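# Stand the lying bottle upright inside the crate

## Task

Take the bottle that lies on its side on the tray and set it standing upright inside the crate, without tipping or shifting either the crate or the tray from where they were.

## Robot and tools

Robot: one arm in a physics simulation, with six joints and a two-finger gripper. Its base may sit slightly tilted against the table. Loose objects can occasionally get a short external nudge. Anything that ends up on the floor, or is set down off the table and left, means failure.

Scene frame: origin on the table surface straight below the arm base, +z up, +y to the left when facing along +x. Angles are in radians, lengths in metres.

Joint order (used in every command row and every per-joint list in results): shoulder, elbow, wrist roll, wrist pitch, waist, wrist yaw. A row has 7 numbers: those six, then the gripper opening. Stated joint ranges (rad): shoulder 0.000 to 3.142, elbow 0.000 to 3.019, wrist roll -2.094 to 2.094, wrist pitch -1.693 to 1.571, waist -2.880 to 2.880, wrist yaw -1.571 to 1.571. The true end stops may differ from these by up to 0.084 rad either way.

Row scaling: every number lies in [-1, 1]. The six joint entries are offsets, not poses, measured from the Joint targets shown at the start of the action (not from the previous row). An entry of 1.0 means 2.811 rad for shoulder and waist, 2.53 for the elbow, 2.575 for wrist pitch, 8.12 for wrist yaw, 9.528 for wrist roll; convert by dividing the wanted radian change by that factor. The seventh entry is an absolute opening: +1 fully open, -1 closed; between those, the fingers go to the grip_measured value you write.

Tools:
- execute_actions(actions, cameras): actions is a list of actions; each action is a table of up to 15 rows of 7 numbers, each row lasting one 1/30 s step; a short table repeats its final row to fill 15 steps. Repeating the same offset in a later action moves the joints further again. An action that would push a joint more than 0.084 rad beyond its stated end is rejected; if the first action fails, or any action is malformed, the whole call is rejected. An empty actions list just reports state and images.
- move(target, speed, blend, opening_speed, blocking, cameras): target is one 7-number row or a list of up to 15 rows, all offsets from the same current Joint targets (not chained). speed is the peak rad/s of the joint with the longest travel, 0.01 to 12.57, default 0.5, one value or one per segment. blend (rad) rounds corners between listed targets. opening_speed is the rate of change of the opening per second on the -1..+1 scale, at least 0.2; use a low value when closing on the bottle. Paths last at least 0.5 s and stop short past 10 s; they do not avoid obstacles. The result adds a move: line (done, off_target, moving, held, fault) and possibly limits=held. done/off_target say nothing about contact. blocking=false returns after about 0.5 s while the move continues.
- wait(seconds 0 to 10, cameras): let time pass holding the last command; a running move carries on.
- stop(cameras): brake a running move; it needs some distance.
- zoom_image(camera, region [x0,y0,x1,y1] pixels, max 504x504): closer look at the latest image of cam_head_left, cam_head_right or cam_wrist.
- finished_scene(scene optional, 1): ends the scene for good; the bottle must stay upright in the crate without help.

Motion limits: each joint target is kept within a fixed lead of its measured angle (0.716 shoulder/waist, 0.645 elbow, 0.69 wrist pitch, 1.84 wrist yaw, 3.24 wrist roll), and targets that would move the gripper over 110 mm from where it is are pulled back. Big changes may take several actions; tiny ones may not start. Gears have play and the wrist motors are weak.

Results: Joint positions and Joint velocities (rad, rad/s, then finger pad gap in m; 0.094 fully open); Joint targets (the base for your next offsets); Tool commands; grip_measured (opening on the command scale, reads a bit wide when empty and narrower than a gripped part); grip_effort_nm (motor effort, negative closing, not a finger force); joint torques (include arm weight, have offsets and noise; entries 2 and 4 wrap at ±28 N m). "joint sent to its limit" means a joint was driven to its real end; "joint command not followed" means the clearance check altered targets. "within noise" means velocities are essentially zero.

Gripping: the gripper presses at full force once commanded about 0.05 below the touch reading (0.11 or more for round parts like the bottle). To release, command well above grip_measured. To keep the gripper as is, resend its current value; 0 is a real command.

Avoid: dropping the bottle or releasing it while it moves, striking or shoving the crate or tray, fast contacts, pressing targets deep past a contact (back the targets off past the positions to end a push), and long stretched or loaded holds: motors heat, a MOTOR HOT line warns at 85 °C, and at 100 °C an OVER-TEMPERATURE FAULT drops the arm for 30 to 60 s or more. Simulation time keeps running while you think.

Cameras (672x504 each): cam_head_left and cam_head_right are fixed with given calibration (pinhole+radial, world-to-camera transforms; positions about [-0.093,-0.303,1.042] and [0.051,-0.509,1.032]); cam_wrist rides on the gripper and has no pose given.

Each tool is called after "Request:" as name([rows], argument=value, ...), one row to a line, values as JSON.

## Session

Request:
execute_actions(actions=[])

Scene clock: 0.00 s.
grip_measured=+1.000 grip_effort_nm=n/a
Joint names: [shoulder, elbow, wrist roll, wrist pitch, waist, wrist yaw]
Joint positions: [1.903 1.654 1.569 -1.489 0.575 0.318 0.094]
Joint velocities: within noise
Joint torques (N m): no reading
Heat: hottest shoulder 27 °C.
Joint targets: [1.889 1.685 1.573 -1.482 0.583 0.322]
Tool commands: gripper/opening=+1.0

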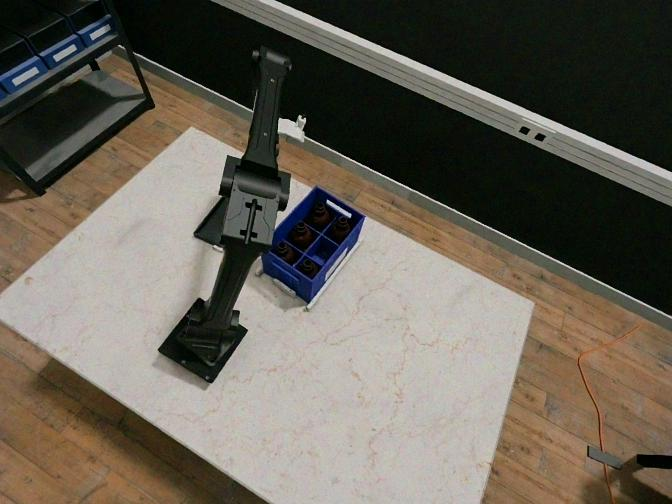

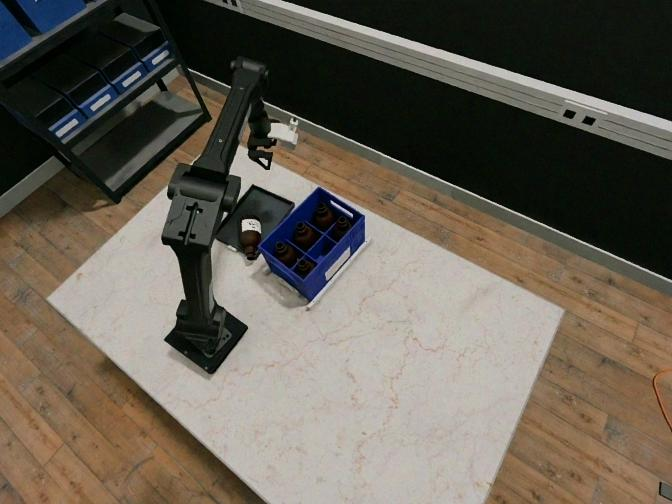

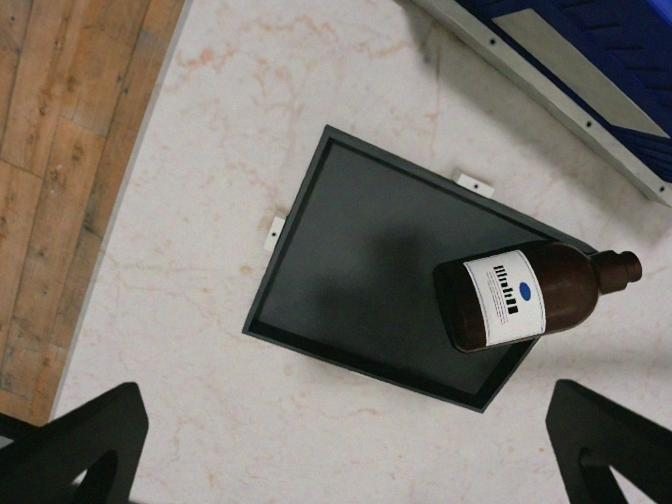

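Request:
zoom_image(camera="cam_head_right", region=[140, 150, 400, 345])

Request:
zoom_image(camera="cam_head_left", region=[140, 40, 400, 400])

Scaled by 1.938 from the camera's 672x504 image, which has a finer 960x720 frame.

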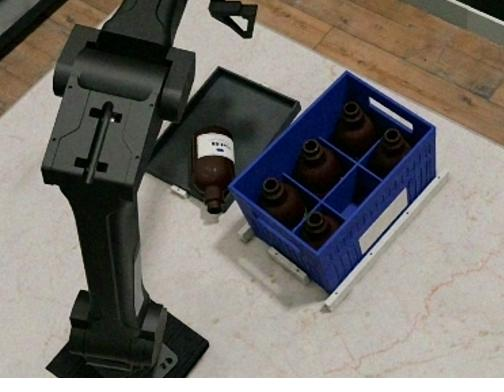

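Scaled by 1.400 from the camera's 672x504 image, which has a finer 960x720 frame.

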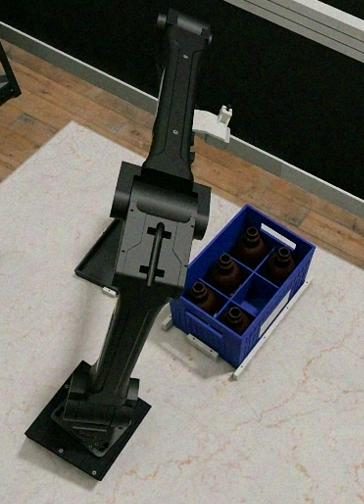

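Request:
move(target=[0,0,0,0,-0.2074,-0.0397,1], speed=0.7)

Scene clock: 86.23 s.
grip_measured=+1.000 grip_effort_nm=0.002
Joint names: [shoulder, elbow, wrist roll, wrist pitch, waist, wrist yaw]
Joint positions: [1.903 1.654 1.569 -1.477 -0.015 0.007 0.094]
Joint velocities: within noise
Joint torques (N m): [-14.1 9.78 0.04 -0.1 7.41 -0.41]
Heat: hottest shoulder 30 °C.
Joint targets: [1.889 1.685 1.573 -1.482 0.000 0.000]
move: done

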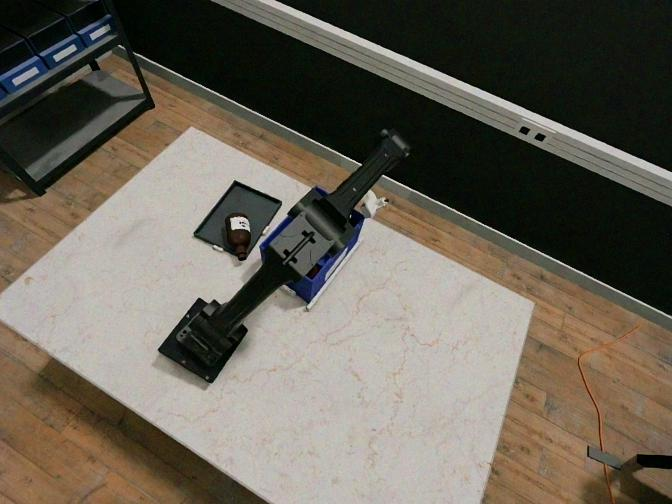

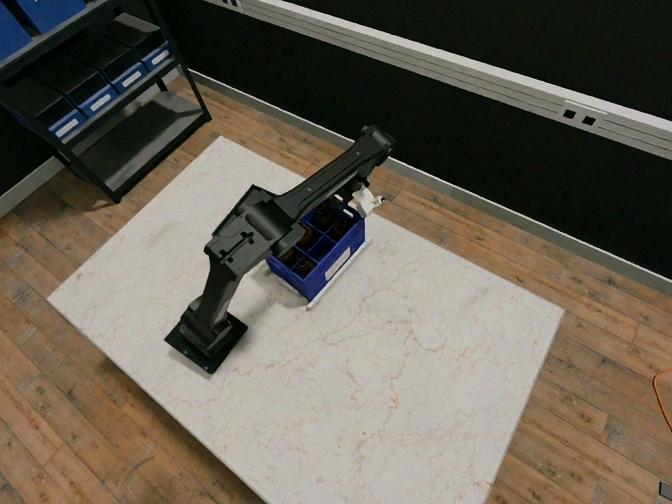

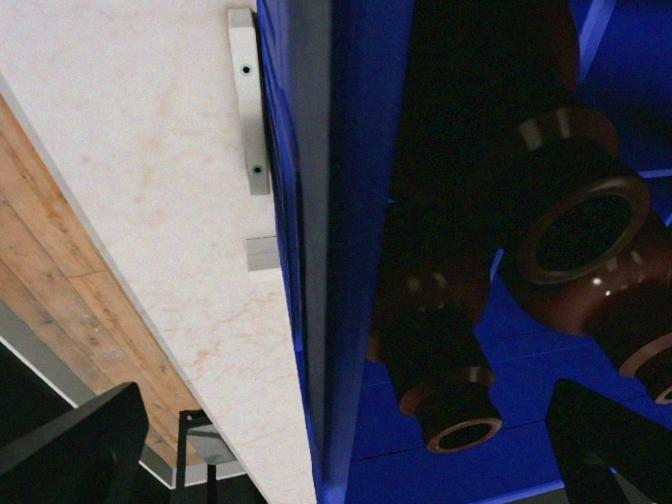

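Request:
zoom_image(camera="cam_head_left", region=[140, 110, 440, 400])

Request:
zoom_image(camera="cam_head_right", region=[140, 110, 440, 400])

Scaled by 1.680 from the camera's 672x504 image, which has a finer 960x720 frame.

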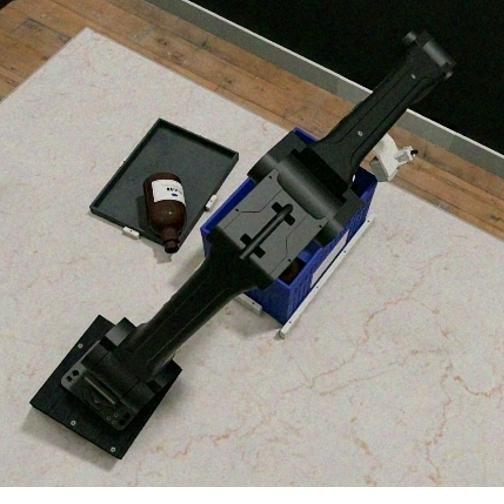

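Scaled by 1.680 from the camera's 672x504 image, which has a finer 960x720 frame.

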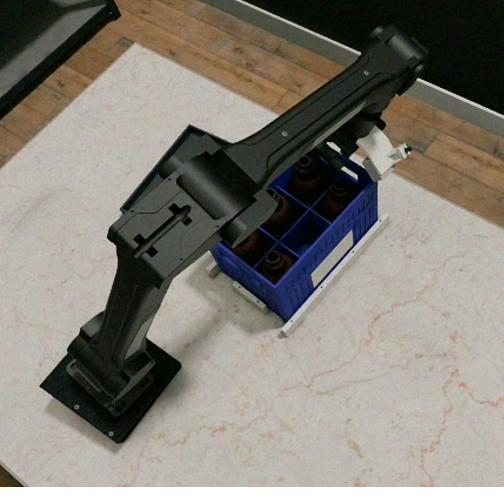

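Request:
move(target=[0,0,0,0,0.4269,0,1], speed=0.9, cameras=["cam_head_left","cam_head_right","cam_wrist"])

Request:
zoom_image(camera="cam_head_left", region=[90, 30, 340, 400])

Request:
zoom_image(camera="cam_head_right", region=[60, 30, 330, 400])

Scene clock: 117.53 s.
grip_measured=+1.000 grip_effort_nm=-0.002
Joint names: [shoulder, elbow, wrist roll, wrist pitch, waist, wrist yaw]
Joint positions: [1.903 1.652 1.577 -1.489 1.196 0.004 0.094]
Joint velocities: within noise
Joint torques (N m): [-11.4 11.12 0.01 0.47 3.08 -0.11]
Heat: hottest shoulder 30 °C.
Joint targets: [1.889 1.685 1.573 -1.482 1.200 0.000]
move: done

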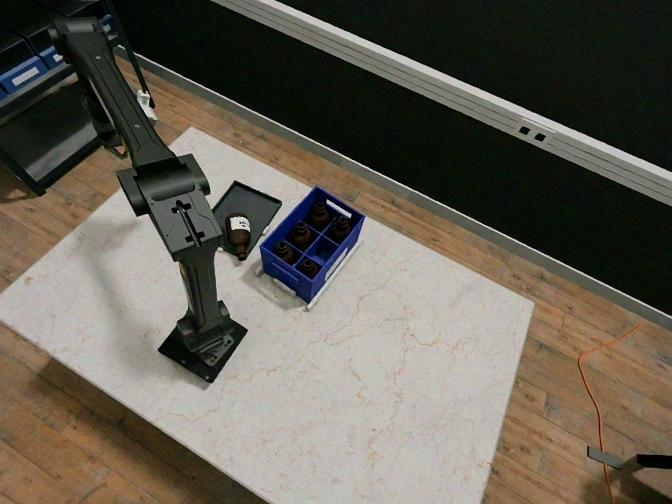

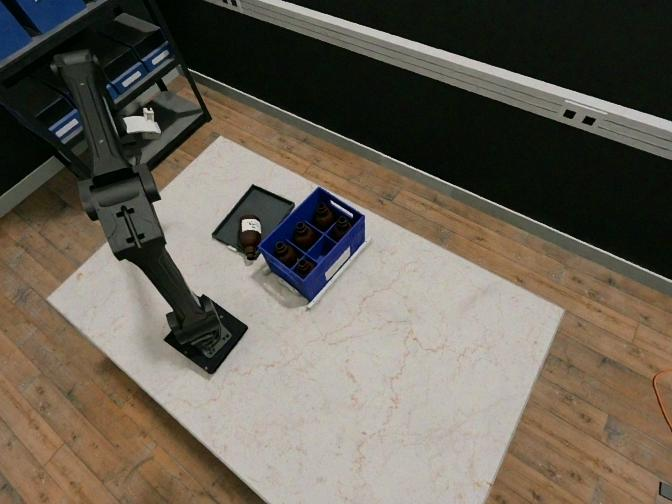

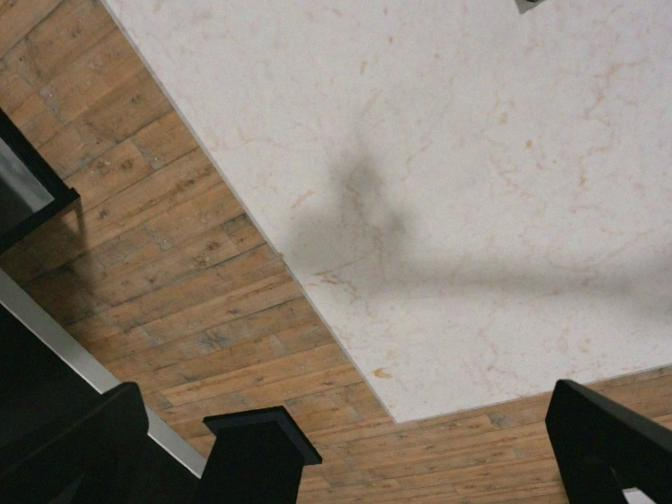

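Scaled by 1.362 from the camera's 672x504 image, which has a finer 960x720 frame.

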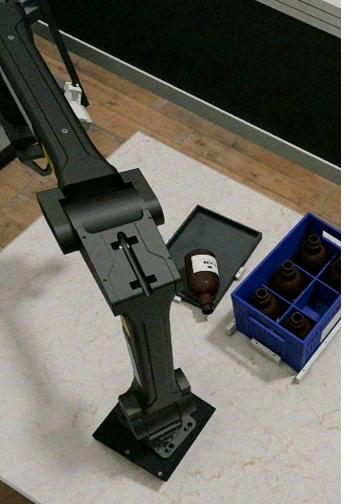

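Scaled by 1.362 from the camera's 672x504 image, which has a finer 960x720 frame.

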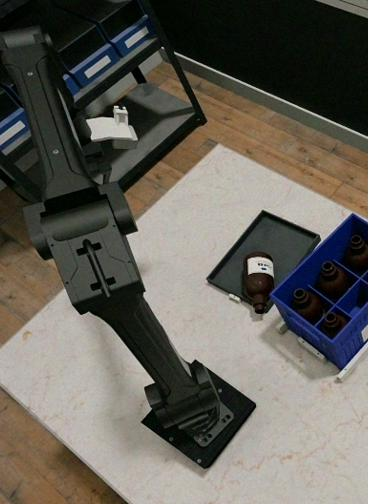

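Request:
move(target=[0,0.2,0,0,-0.2134,0,1], speed=0.9)

Request:
zoom_image(camera="cam_head_left", region=[140, 0, 440, 400])

Request:
zoom_image(camera="cam_head_right", region=[120, 0, 420, 400])

Request:
move(target=[-0.2,-0.2,0,0,0,0,1], speed=0.9)

Request:
zoom_image(camera="cam_head_left", region=[140, 0, 440, 400])

Request:
zoom_image(camera="cam_head_right", region=[120, 0, 420, 400])

Request:
move(target=[0.2,0,0,0,0,0,1], speed=0.9)

Request:
zoom_image(camera="cam_head_left", region=[140, 0, 440, 400])

Request:
zoom_image(camera="cam_head_right", region=[120, 0, 420, 400])

Scene clock: 150.67 s.
grip_measured=+1.000 grip_effort_nm=-0.017
Joint names: [shoulder, elbow, wrist roll, wrist pitch, waist, wrist yaw]
Joint positions: [1.903 2.143 1.577 -1.489 0.581 0.004 0.094]
Joint velocities: within noise
Joint torques (N m): [-12.81 12.07 -0.01 1.01 7.53 -0.23]
Heat: hottest shoulder 30 °C.
Joint targets: [1.889 2.191 1.573 -1.482 0.600 0.000]
move: off_target; the elbow is farthest, 0.048 rad from its target

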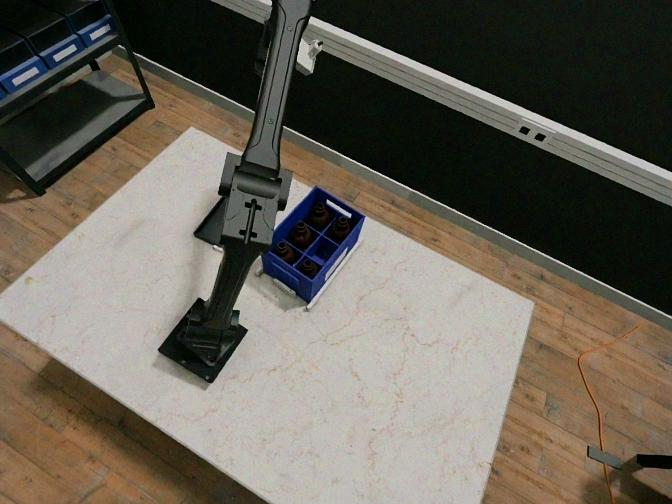

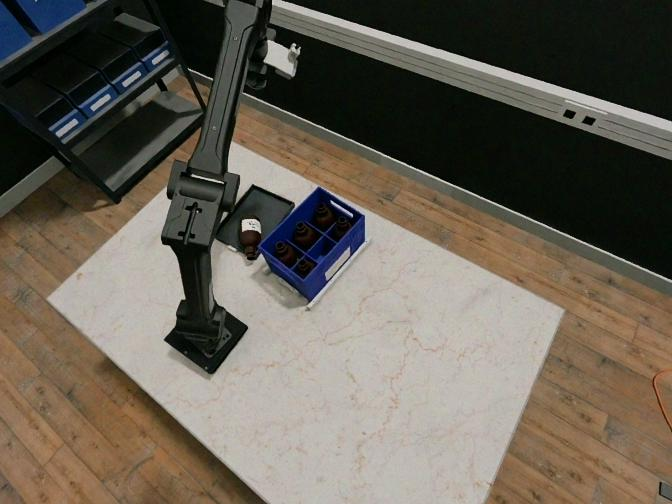

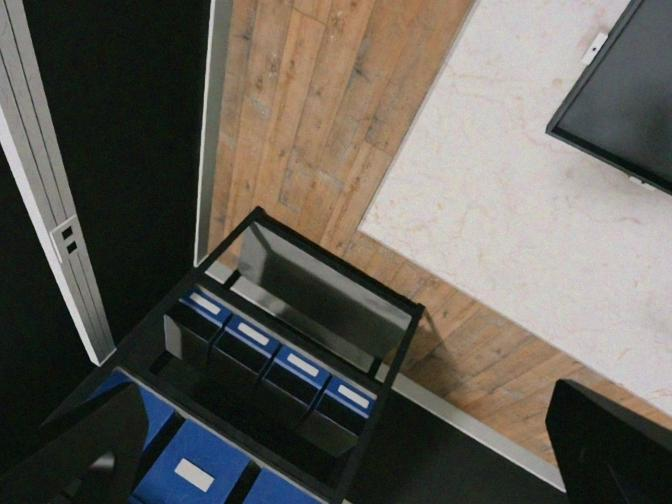

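Scaled by 1.260 from the camera's 672x504 image, which has a finer 960x720 frame.

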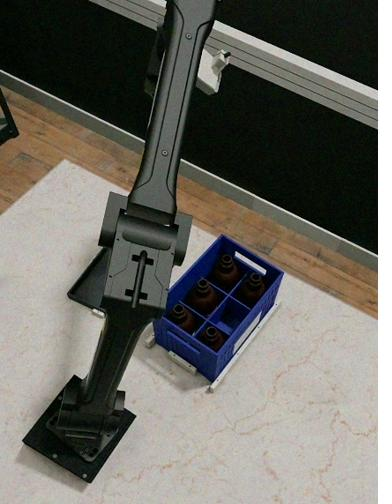

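Scaled by 1.260 from the camera's 672x504 image, which has a finer 960x720 frame.

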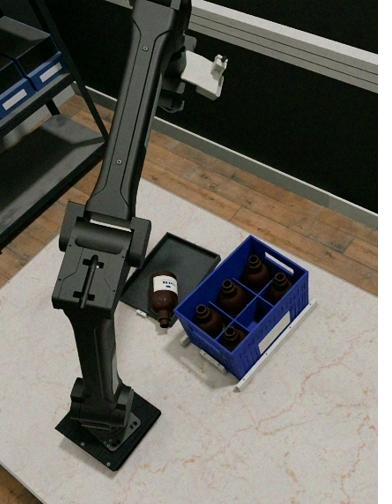

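Scene clock: 152.10 s.
grip_measured=+1.000 grip_effort_nm=-0.012
Joint names: [shoulder, elbow, wrist roll, wrist pitch, waist, wrist yaw]
Joint positions: [1.325 1.675 1.577 -1.489 0.581 0.004 0.094]
Joint velocities: within noise
Joint torques (N m): [-4.42 8.59 -0.02 1.13 4.84 -0.24]
Heat: hottest shoulder 30 °C.
Joint targets: [1.327 1.685 1.573 -1.482 0.600 0.000]
move: done

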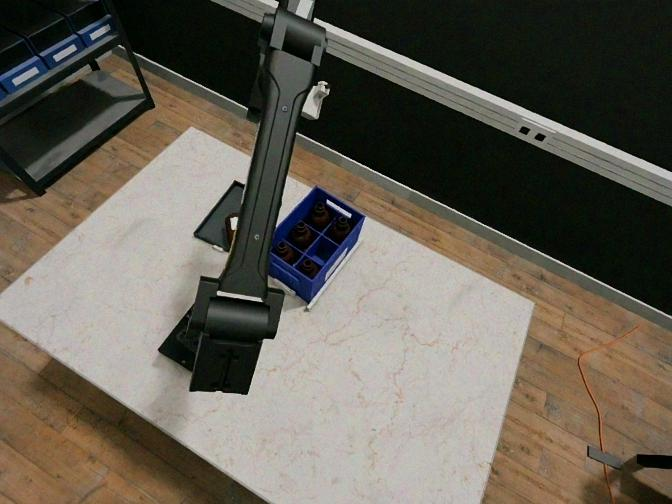

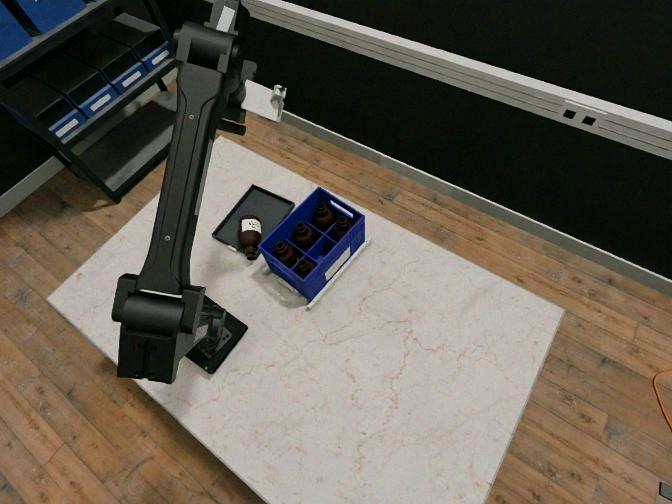

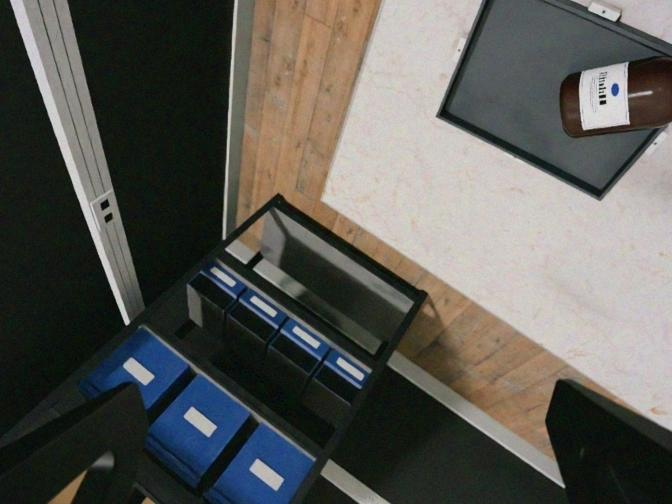

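Scaled by 1.260 from the camera's 672x504 image, which has a finer 960x720 frame.

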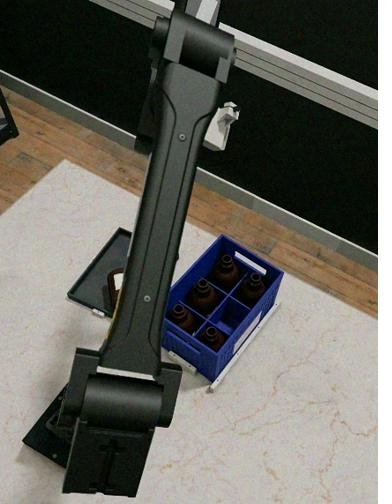

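Scaled by 1.260 from the camera's 672x504 image, which has a finer 960x720 frame.

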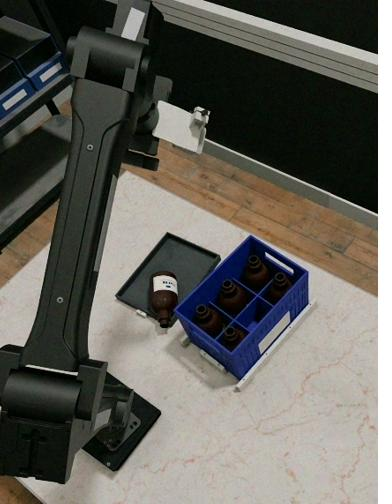

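Scene clock: 153.30 s.
grip_measured=+1.000 grip_effort_nm=-0.017
Joint names: [shoulder, elbow, wrist roll, wrist pitch, waist, wrist yaw]
Joint positions: [1.909 1.664 1.569 -1.489 0.581 0.004 0.094]
Joint velocities: within noise
Joint torques (N m): [-13.27 9.51 0.02 0.24 7.3 -0.22]
Heat: hottest shoulder 30 °C.
Joint targets: [1.889 1.685 1.573 -1.482 0.600 0.000]
move: done

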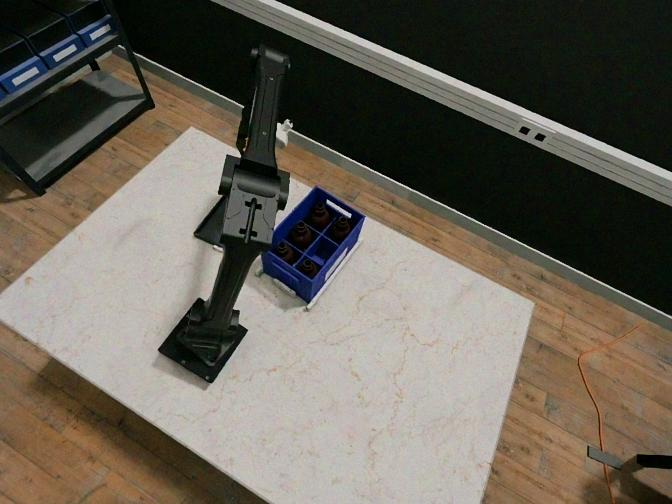

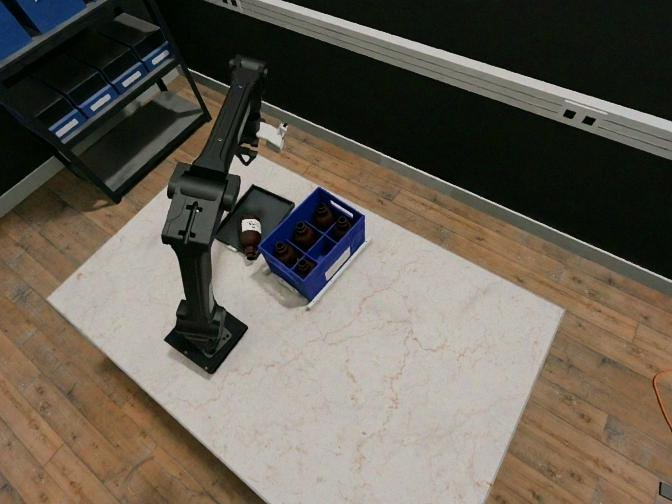

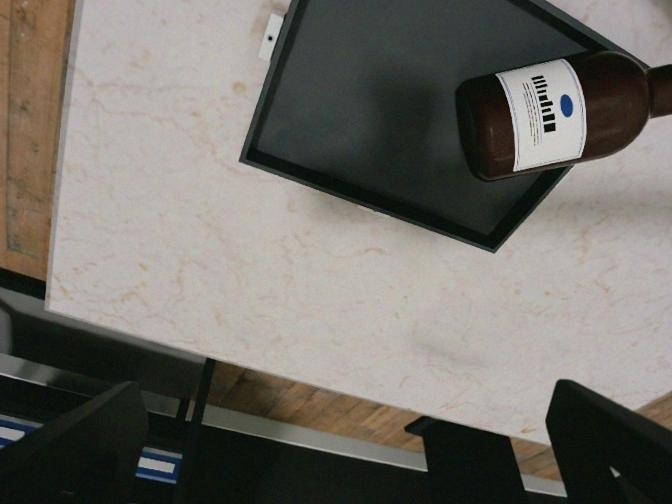

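Scaled by 1.260 from the camera's 672x504 image, which has a finer 960x720 frame.

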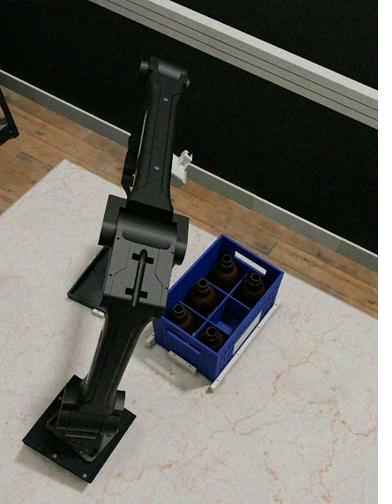

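Scaled by 1.260 from the camera's 672x504 image, which has a finer 960x720 frame.

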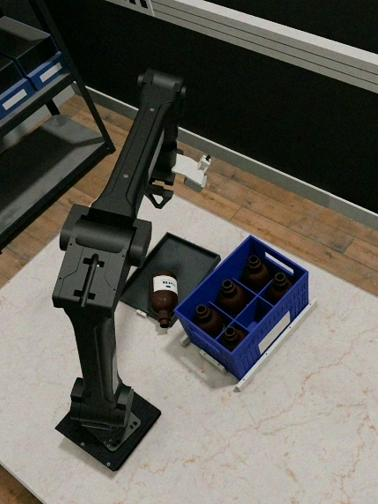

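Request:
move(target=[-0.2768,-0.4229,-0.1878,0.2031,0.0178,0.0302,1], speed=0.7)

Request:
zoom_image(camera="cam_head_right", region=[140, 110, 400, 370])

Request:
zoom_image(camera="cam_head_left", region=[140, 110, 400, 370])

Scene clock: 228.20 s.
grip_measured=+1.000 grip_effort_nm=-0.027
Joint names: [shoulder, elbow, wrist roll, wrist pitch, waist, wrist yaw]
Joint positions: [1.131 0.607 -0.202 -0.981 0.63 0.246 0.094]
Joint velocities: within noise
Joint torques (N m): [-3.72 8.49 -0.11 1.25 3.49 0.09]
Heat: hottest elbow 31 °C.
Joint targets: [1.111 0.616 -0.216 -0.959 0.651 0.245]
move: done

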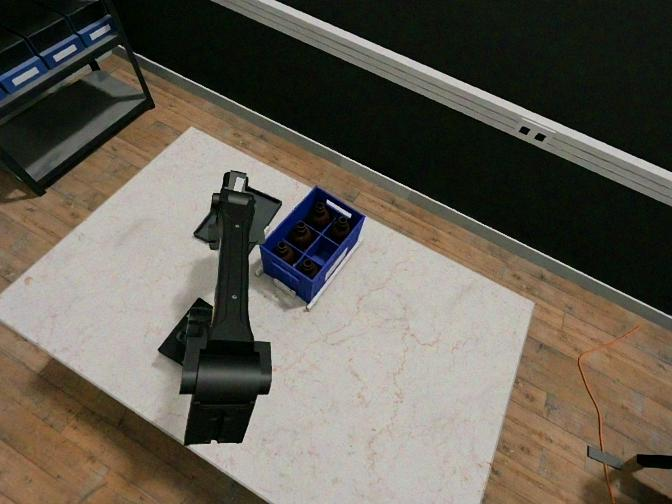

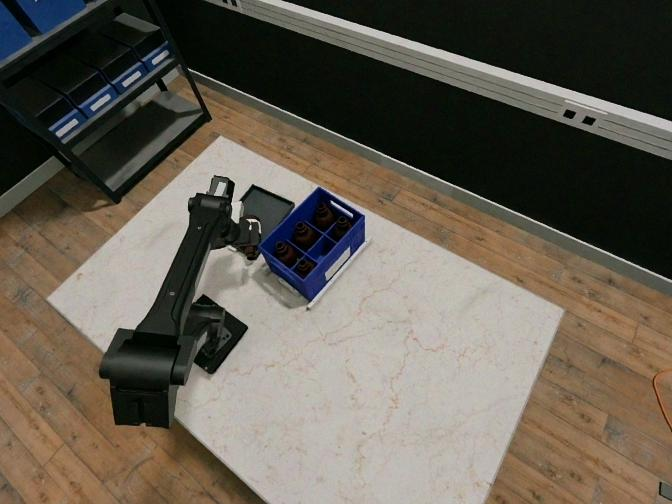

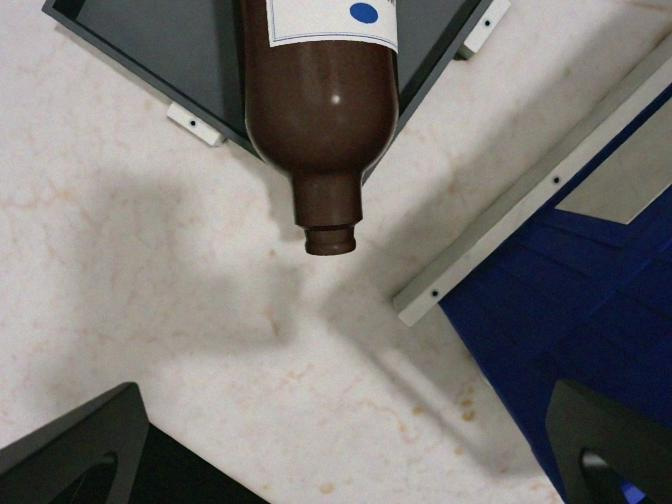

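Scaled by 1.938 from the camera's 672x504 image, which has a finer 960x720 frame.

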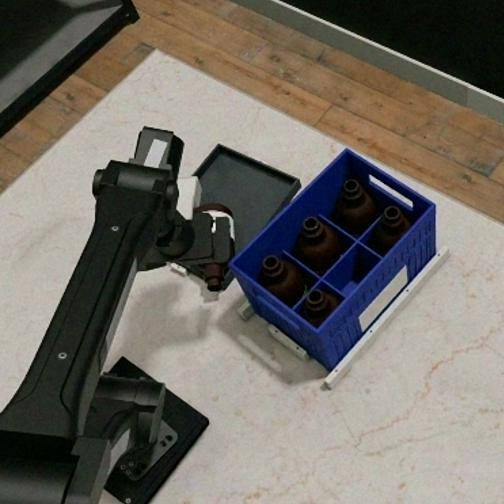

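Scaled by 1.938 from the camera's 672x504 image, which has a finer 960x720 frame.

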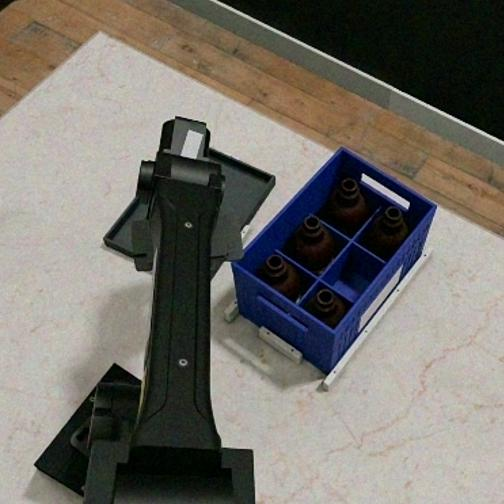

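Request:
zoom_image(camera="cam_head_right", region=[190, 160, 290, 270])

Request:
zoom_image(camera="cam_head_left", region=[180, 160, 290, 270])

Scaled by 4.582 from the camera's 672x504 image, which has a finer 960x720 frame.

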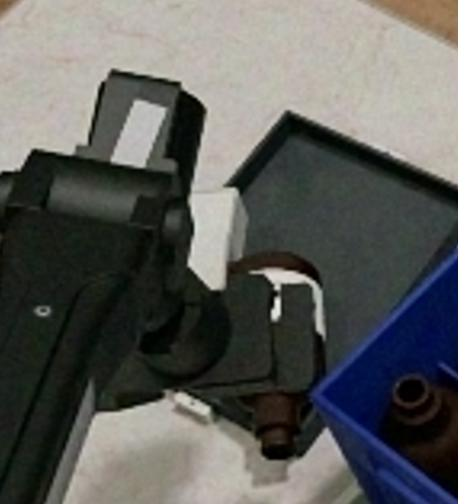

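Scaled by 4.582 from the camera's 672x504 image, which has a finer 960x720 frame.

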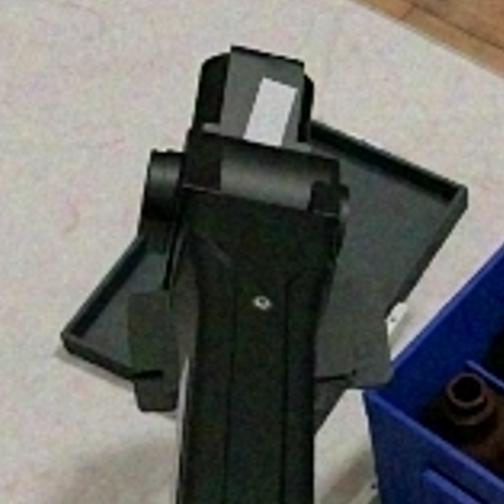

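Request:
move(target=[0.0537,0.0036,0,0.12,0,0.0023,1], speed=0.4)

Request:
zoom_image(camera="cam_head_right", region=[190, 160, 290, 270])

Request:
zoom_image(camera="cam_head_left", region=[180, 160, 290, 270])

Scene clock: 275.47 s.
grip_measured=+1.000 grip_effort_nm=-0.027
Joint names: [shoulder, elbow, wrist roll, wrist pitch, waist, wrist yaw]
Joint positions: [1.257 0.607 -0.202 -0.676 0.63 0.265 0.094]
Joint velocities: within noise
Joint torques (N m): [-3.14 9.17 -0.09 1.58 3.96 0.09]
Heat: hottest elbow 31 °C.
Joint targets: [1.262 0.625 -0.216 -0.650 0.651 0.264]
move: done

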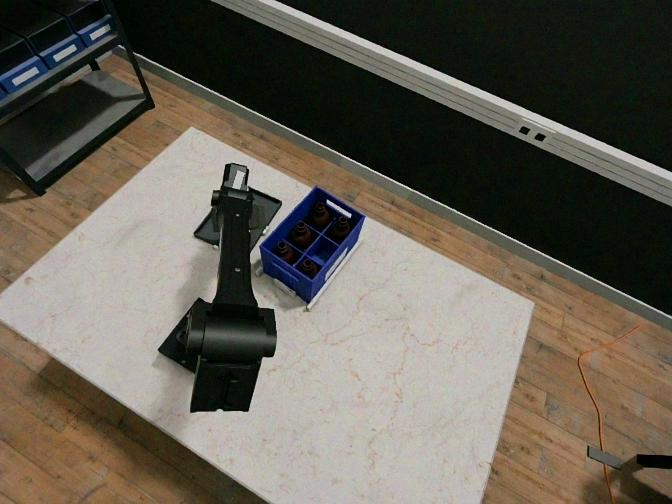

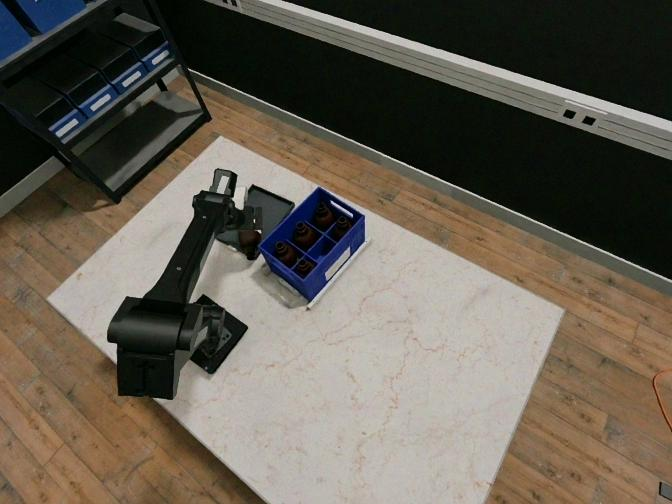

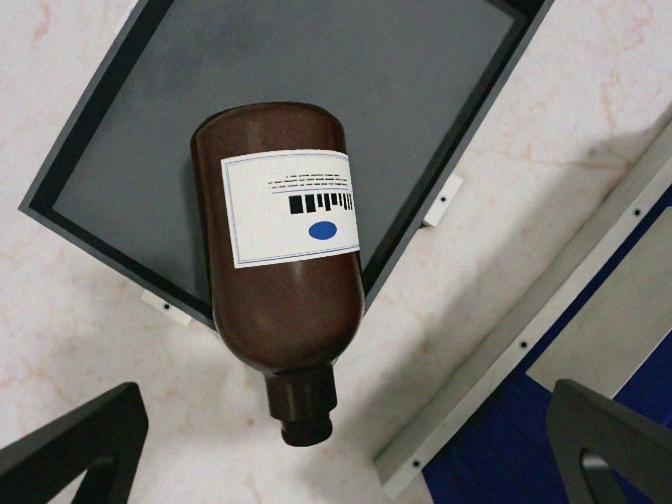

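Scaled by 4.582 from the camera's 672x504 image, which has a finer 960x720 frame.

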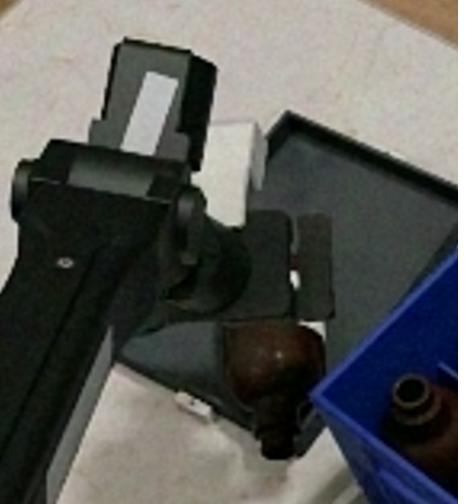

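Scaled by 4.582 from the camera's 672x504 image, which has a finer 960x720 frame.

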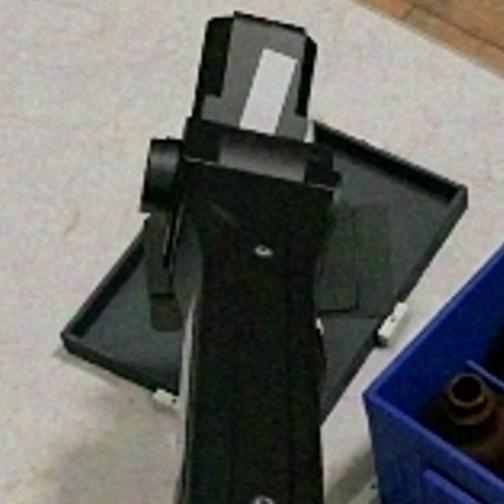

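Request:
move(target=[0.0719,-0.0055,-0.0051,0.075,0.0185,0.0002,1], speed=0.3)

Request:
zoom_image(camera="cam_head_right", region=[190, 160, 290, 270])

Scene clock: 303.83 s.
grip_measured=+1.000 grip_effort_nm=-0.027
Joint names: [shoulder, elbow, wrist roll, wrist pitch, waist, wrist yaw]
Joint positions: [1.46 0.603 -0.258 -0.483 0.682 0.266 0.094]
Joint velocities: within noise
Joint torques (N m): [-4.54 7.68 -0.08 1.65 4.48 0.11]
Heat: hottest elbow 31 °C.
Joint targets: [1.464 0.611 -0.265 -0.457 0.703 0.265]
move: done

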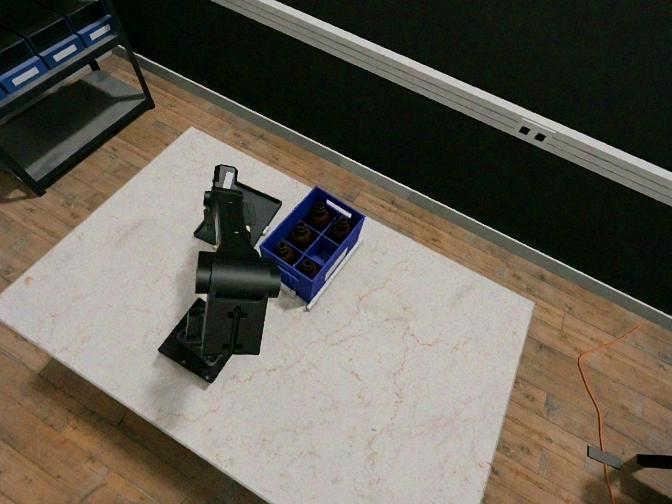

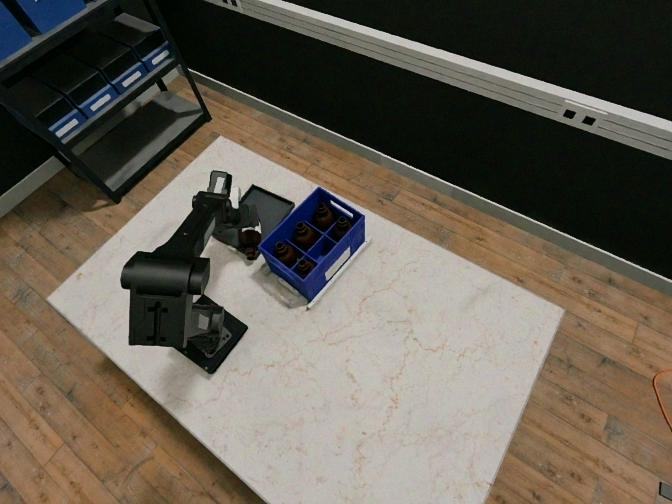

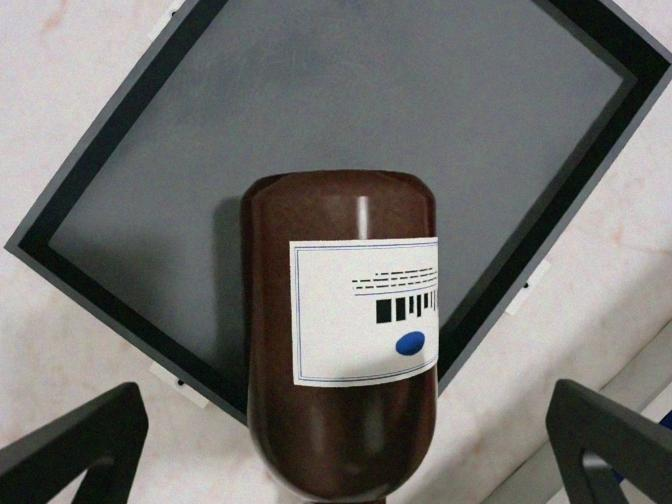

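Scaled by 4.582 from the camera's 672x504 image, which has a finer 960x720 frame.

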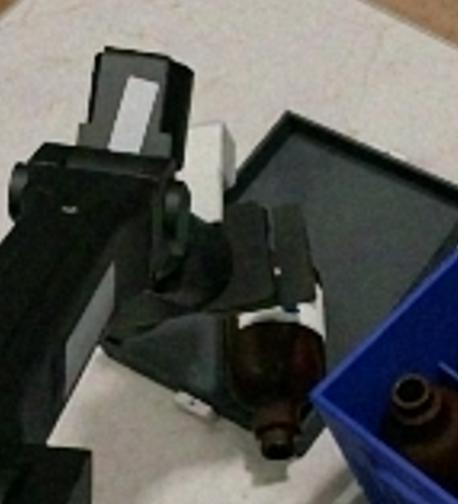

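Request:
move(target=[0.0644,-0.0202,-0.0077,0.1188,-0.0224,-0.0065,0.72], speed=0.2)

Request:
zoom_image(camera="cam_head_right", region=[190, 160, 290, 270])

Scene clock: 321.83 s.
grip_measured=+0.721 grip_effort_nm=-0.071
Joint names: [shoulder, elbow, wrist roll, wrist pitch, waist, wrist yaw]
Joint positions: [1.637 0.557 -0.33 -0.177 0.647 0.22 0.081]
Joint velocities: within noise
Joint torques (N m): [-5.54 6.01 -0.09 1.76 2.55 -0.28]
Heat: hottest elbow 31 °C.
Joint targets: [1.645 0.560 -0.338 -0.151 0.640 0.212]
move: done

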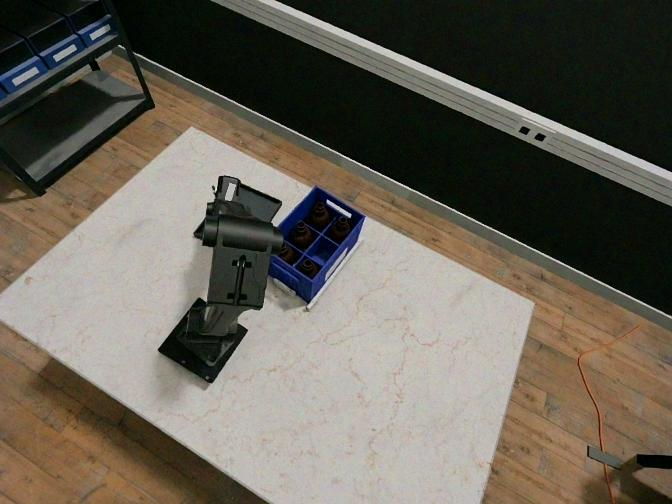

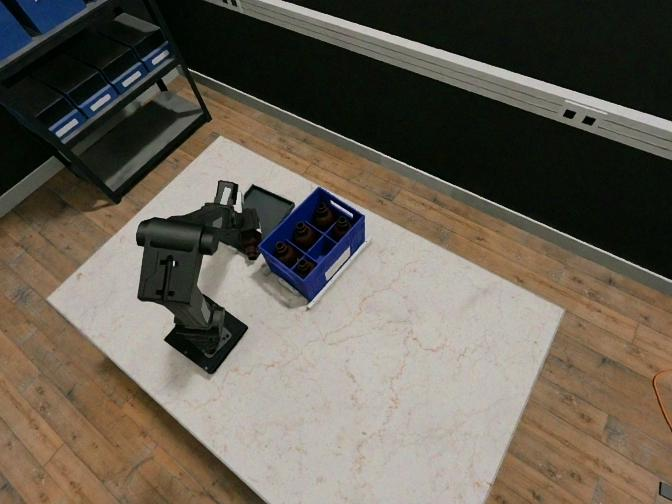

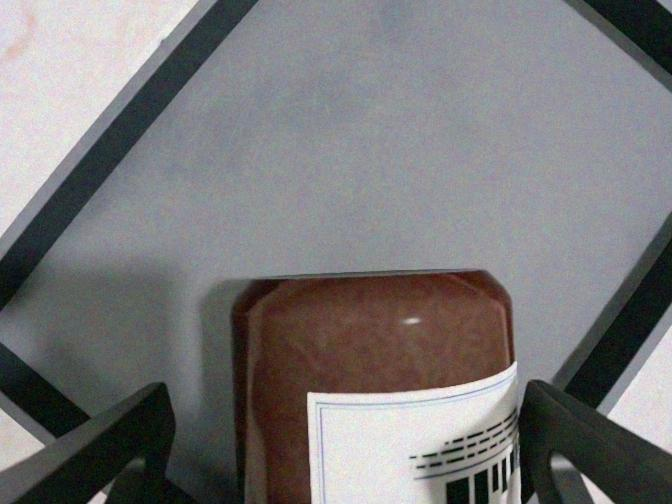

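Scaled by 4.582 from the camera's 672x504 image, which has a finer 960x720 frame.

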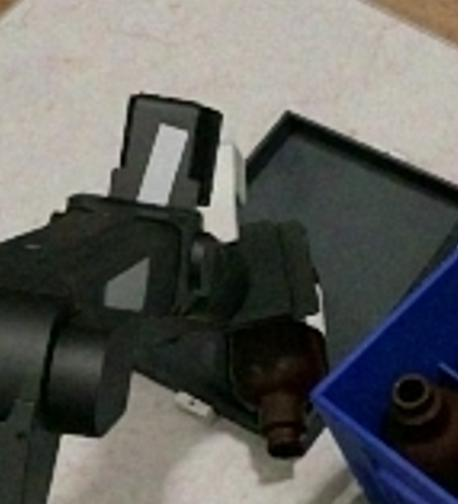

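Request:
move(target=[0.0178,-0.0055,-0.0018,0.0264,-0.0153,-0.0009,0.78], speed=0.15, cameras=["cam_wrist"])

Scene clock: 335.37 s.
grip_measured=+0.779 grip_effort_nm=0.071
Joint names: [shoulder, elbow, wrist roll, wrist pitch, waist, wrist yaw]
Joint positions: [1.688 0.54 -0.342 -0.11 0.604 0.212 0.084]
Joint velocities: within noise
Joint torques (N m): [-5.83 5.65 -0.08 1.74 2.67 -0.28]
Heat: hottest elbow 30 °C.
Joint targets: [1.695 0.546 -0.355 -0.083 0.597 0.205]
move: done
Images, in order (width x height): cam_wrist 672x504.

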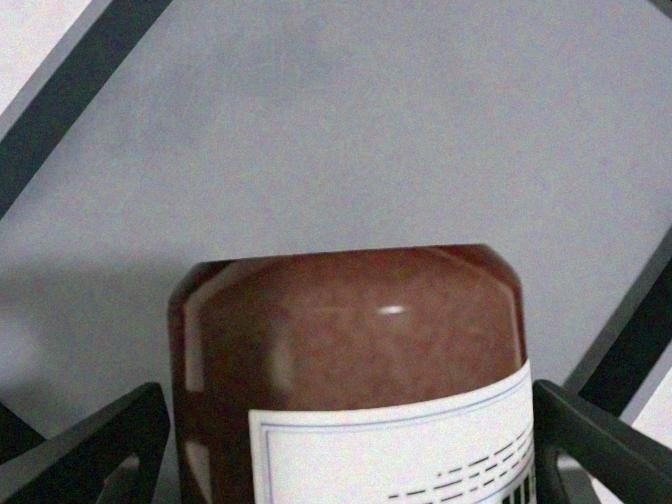

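Request:
move(target=[0,0,0,0,0,0,0.3], opening_speed=0.4, cameras=["cam_wrist"])

Scene clock: 338.93 s.
grip_measured=+0.549 grip_effort_nm=-1.028
Joint names: [shoulder, elbow, wrist roll, wrist pitch, waist, wrist yaw]
Joint positions: [1.688 0.54 -0.351 -0.108 0.604 0.212 0.073]
Joint velocities: within noise
Joint torques (N m): [-5.89 5.67 -0.07 1.7 2.67 -0.28]
Heat: hottest elbow 30 °C.
Joint targets: [1.695 0.546 -0.355 -0.083 0.597 0.205]
move: done
Images, in order (width x height): cam_wrist 672x504.

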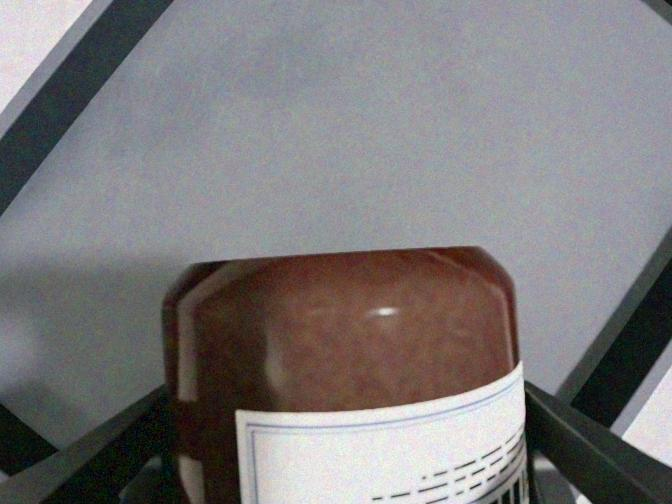

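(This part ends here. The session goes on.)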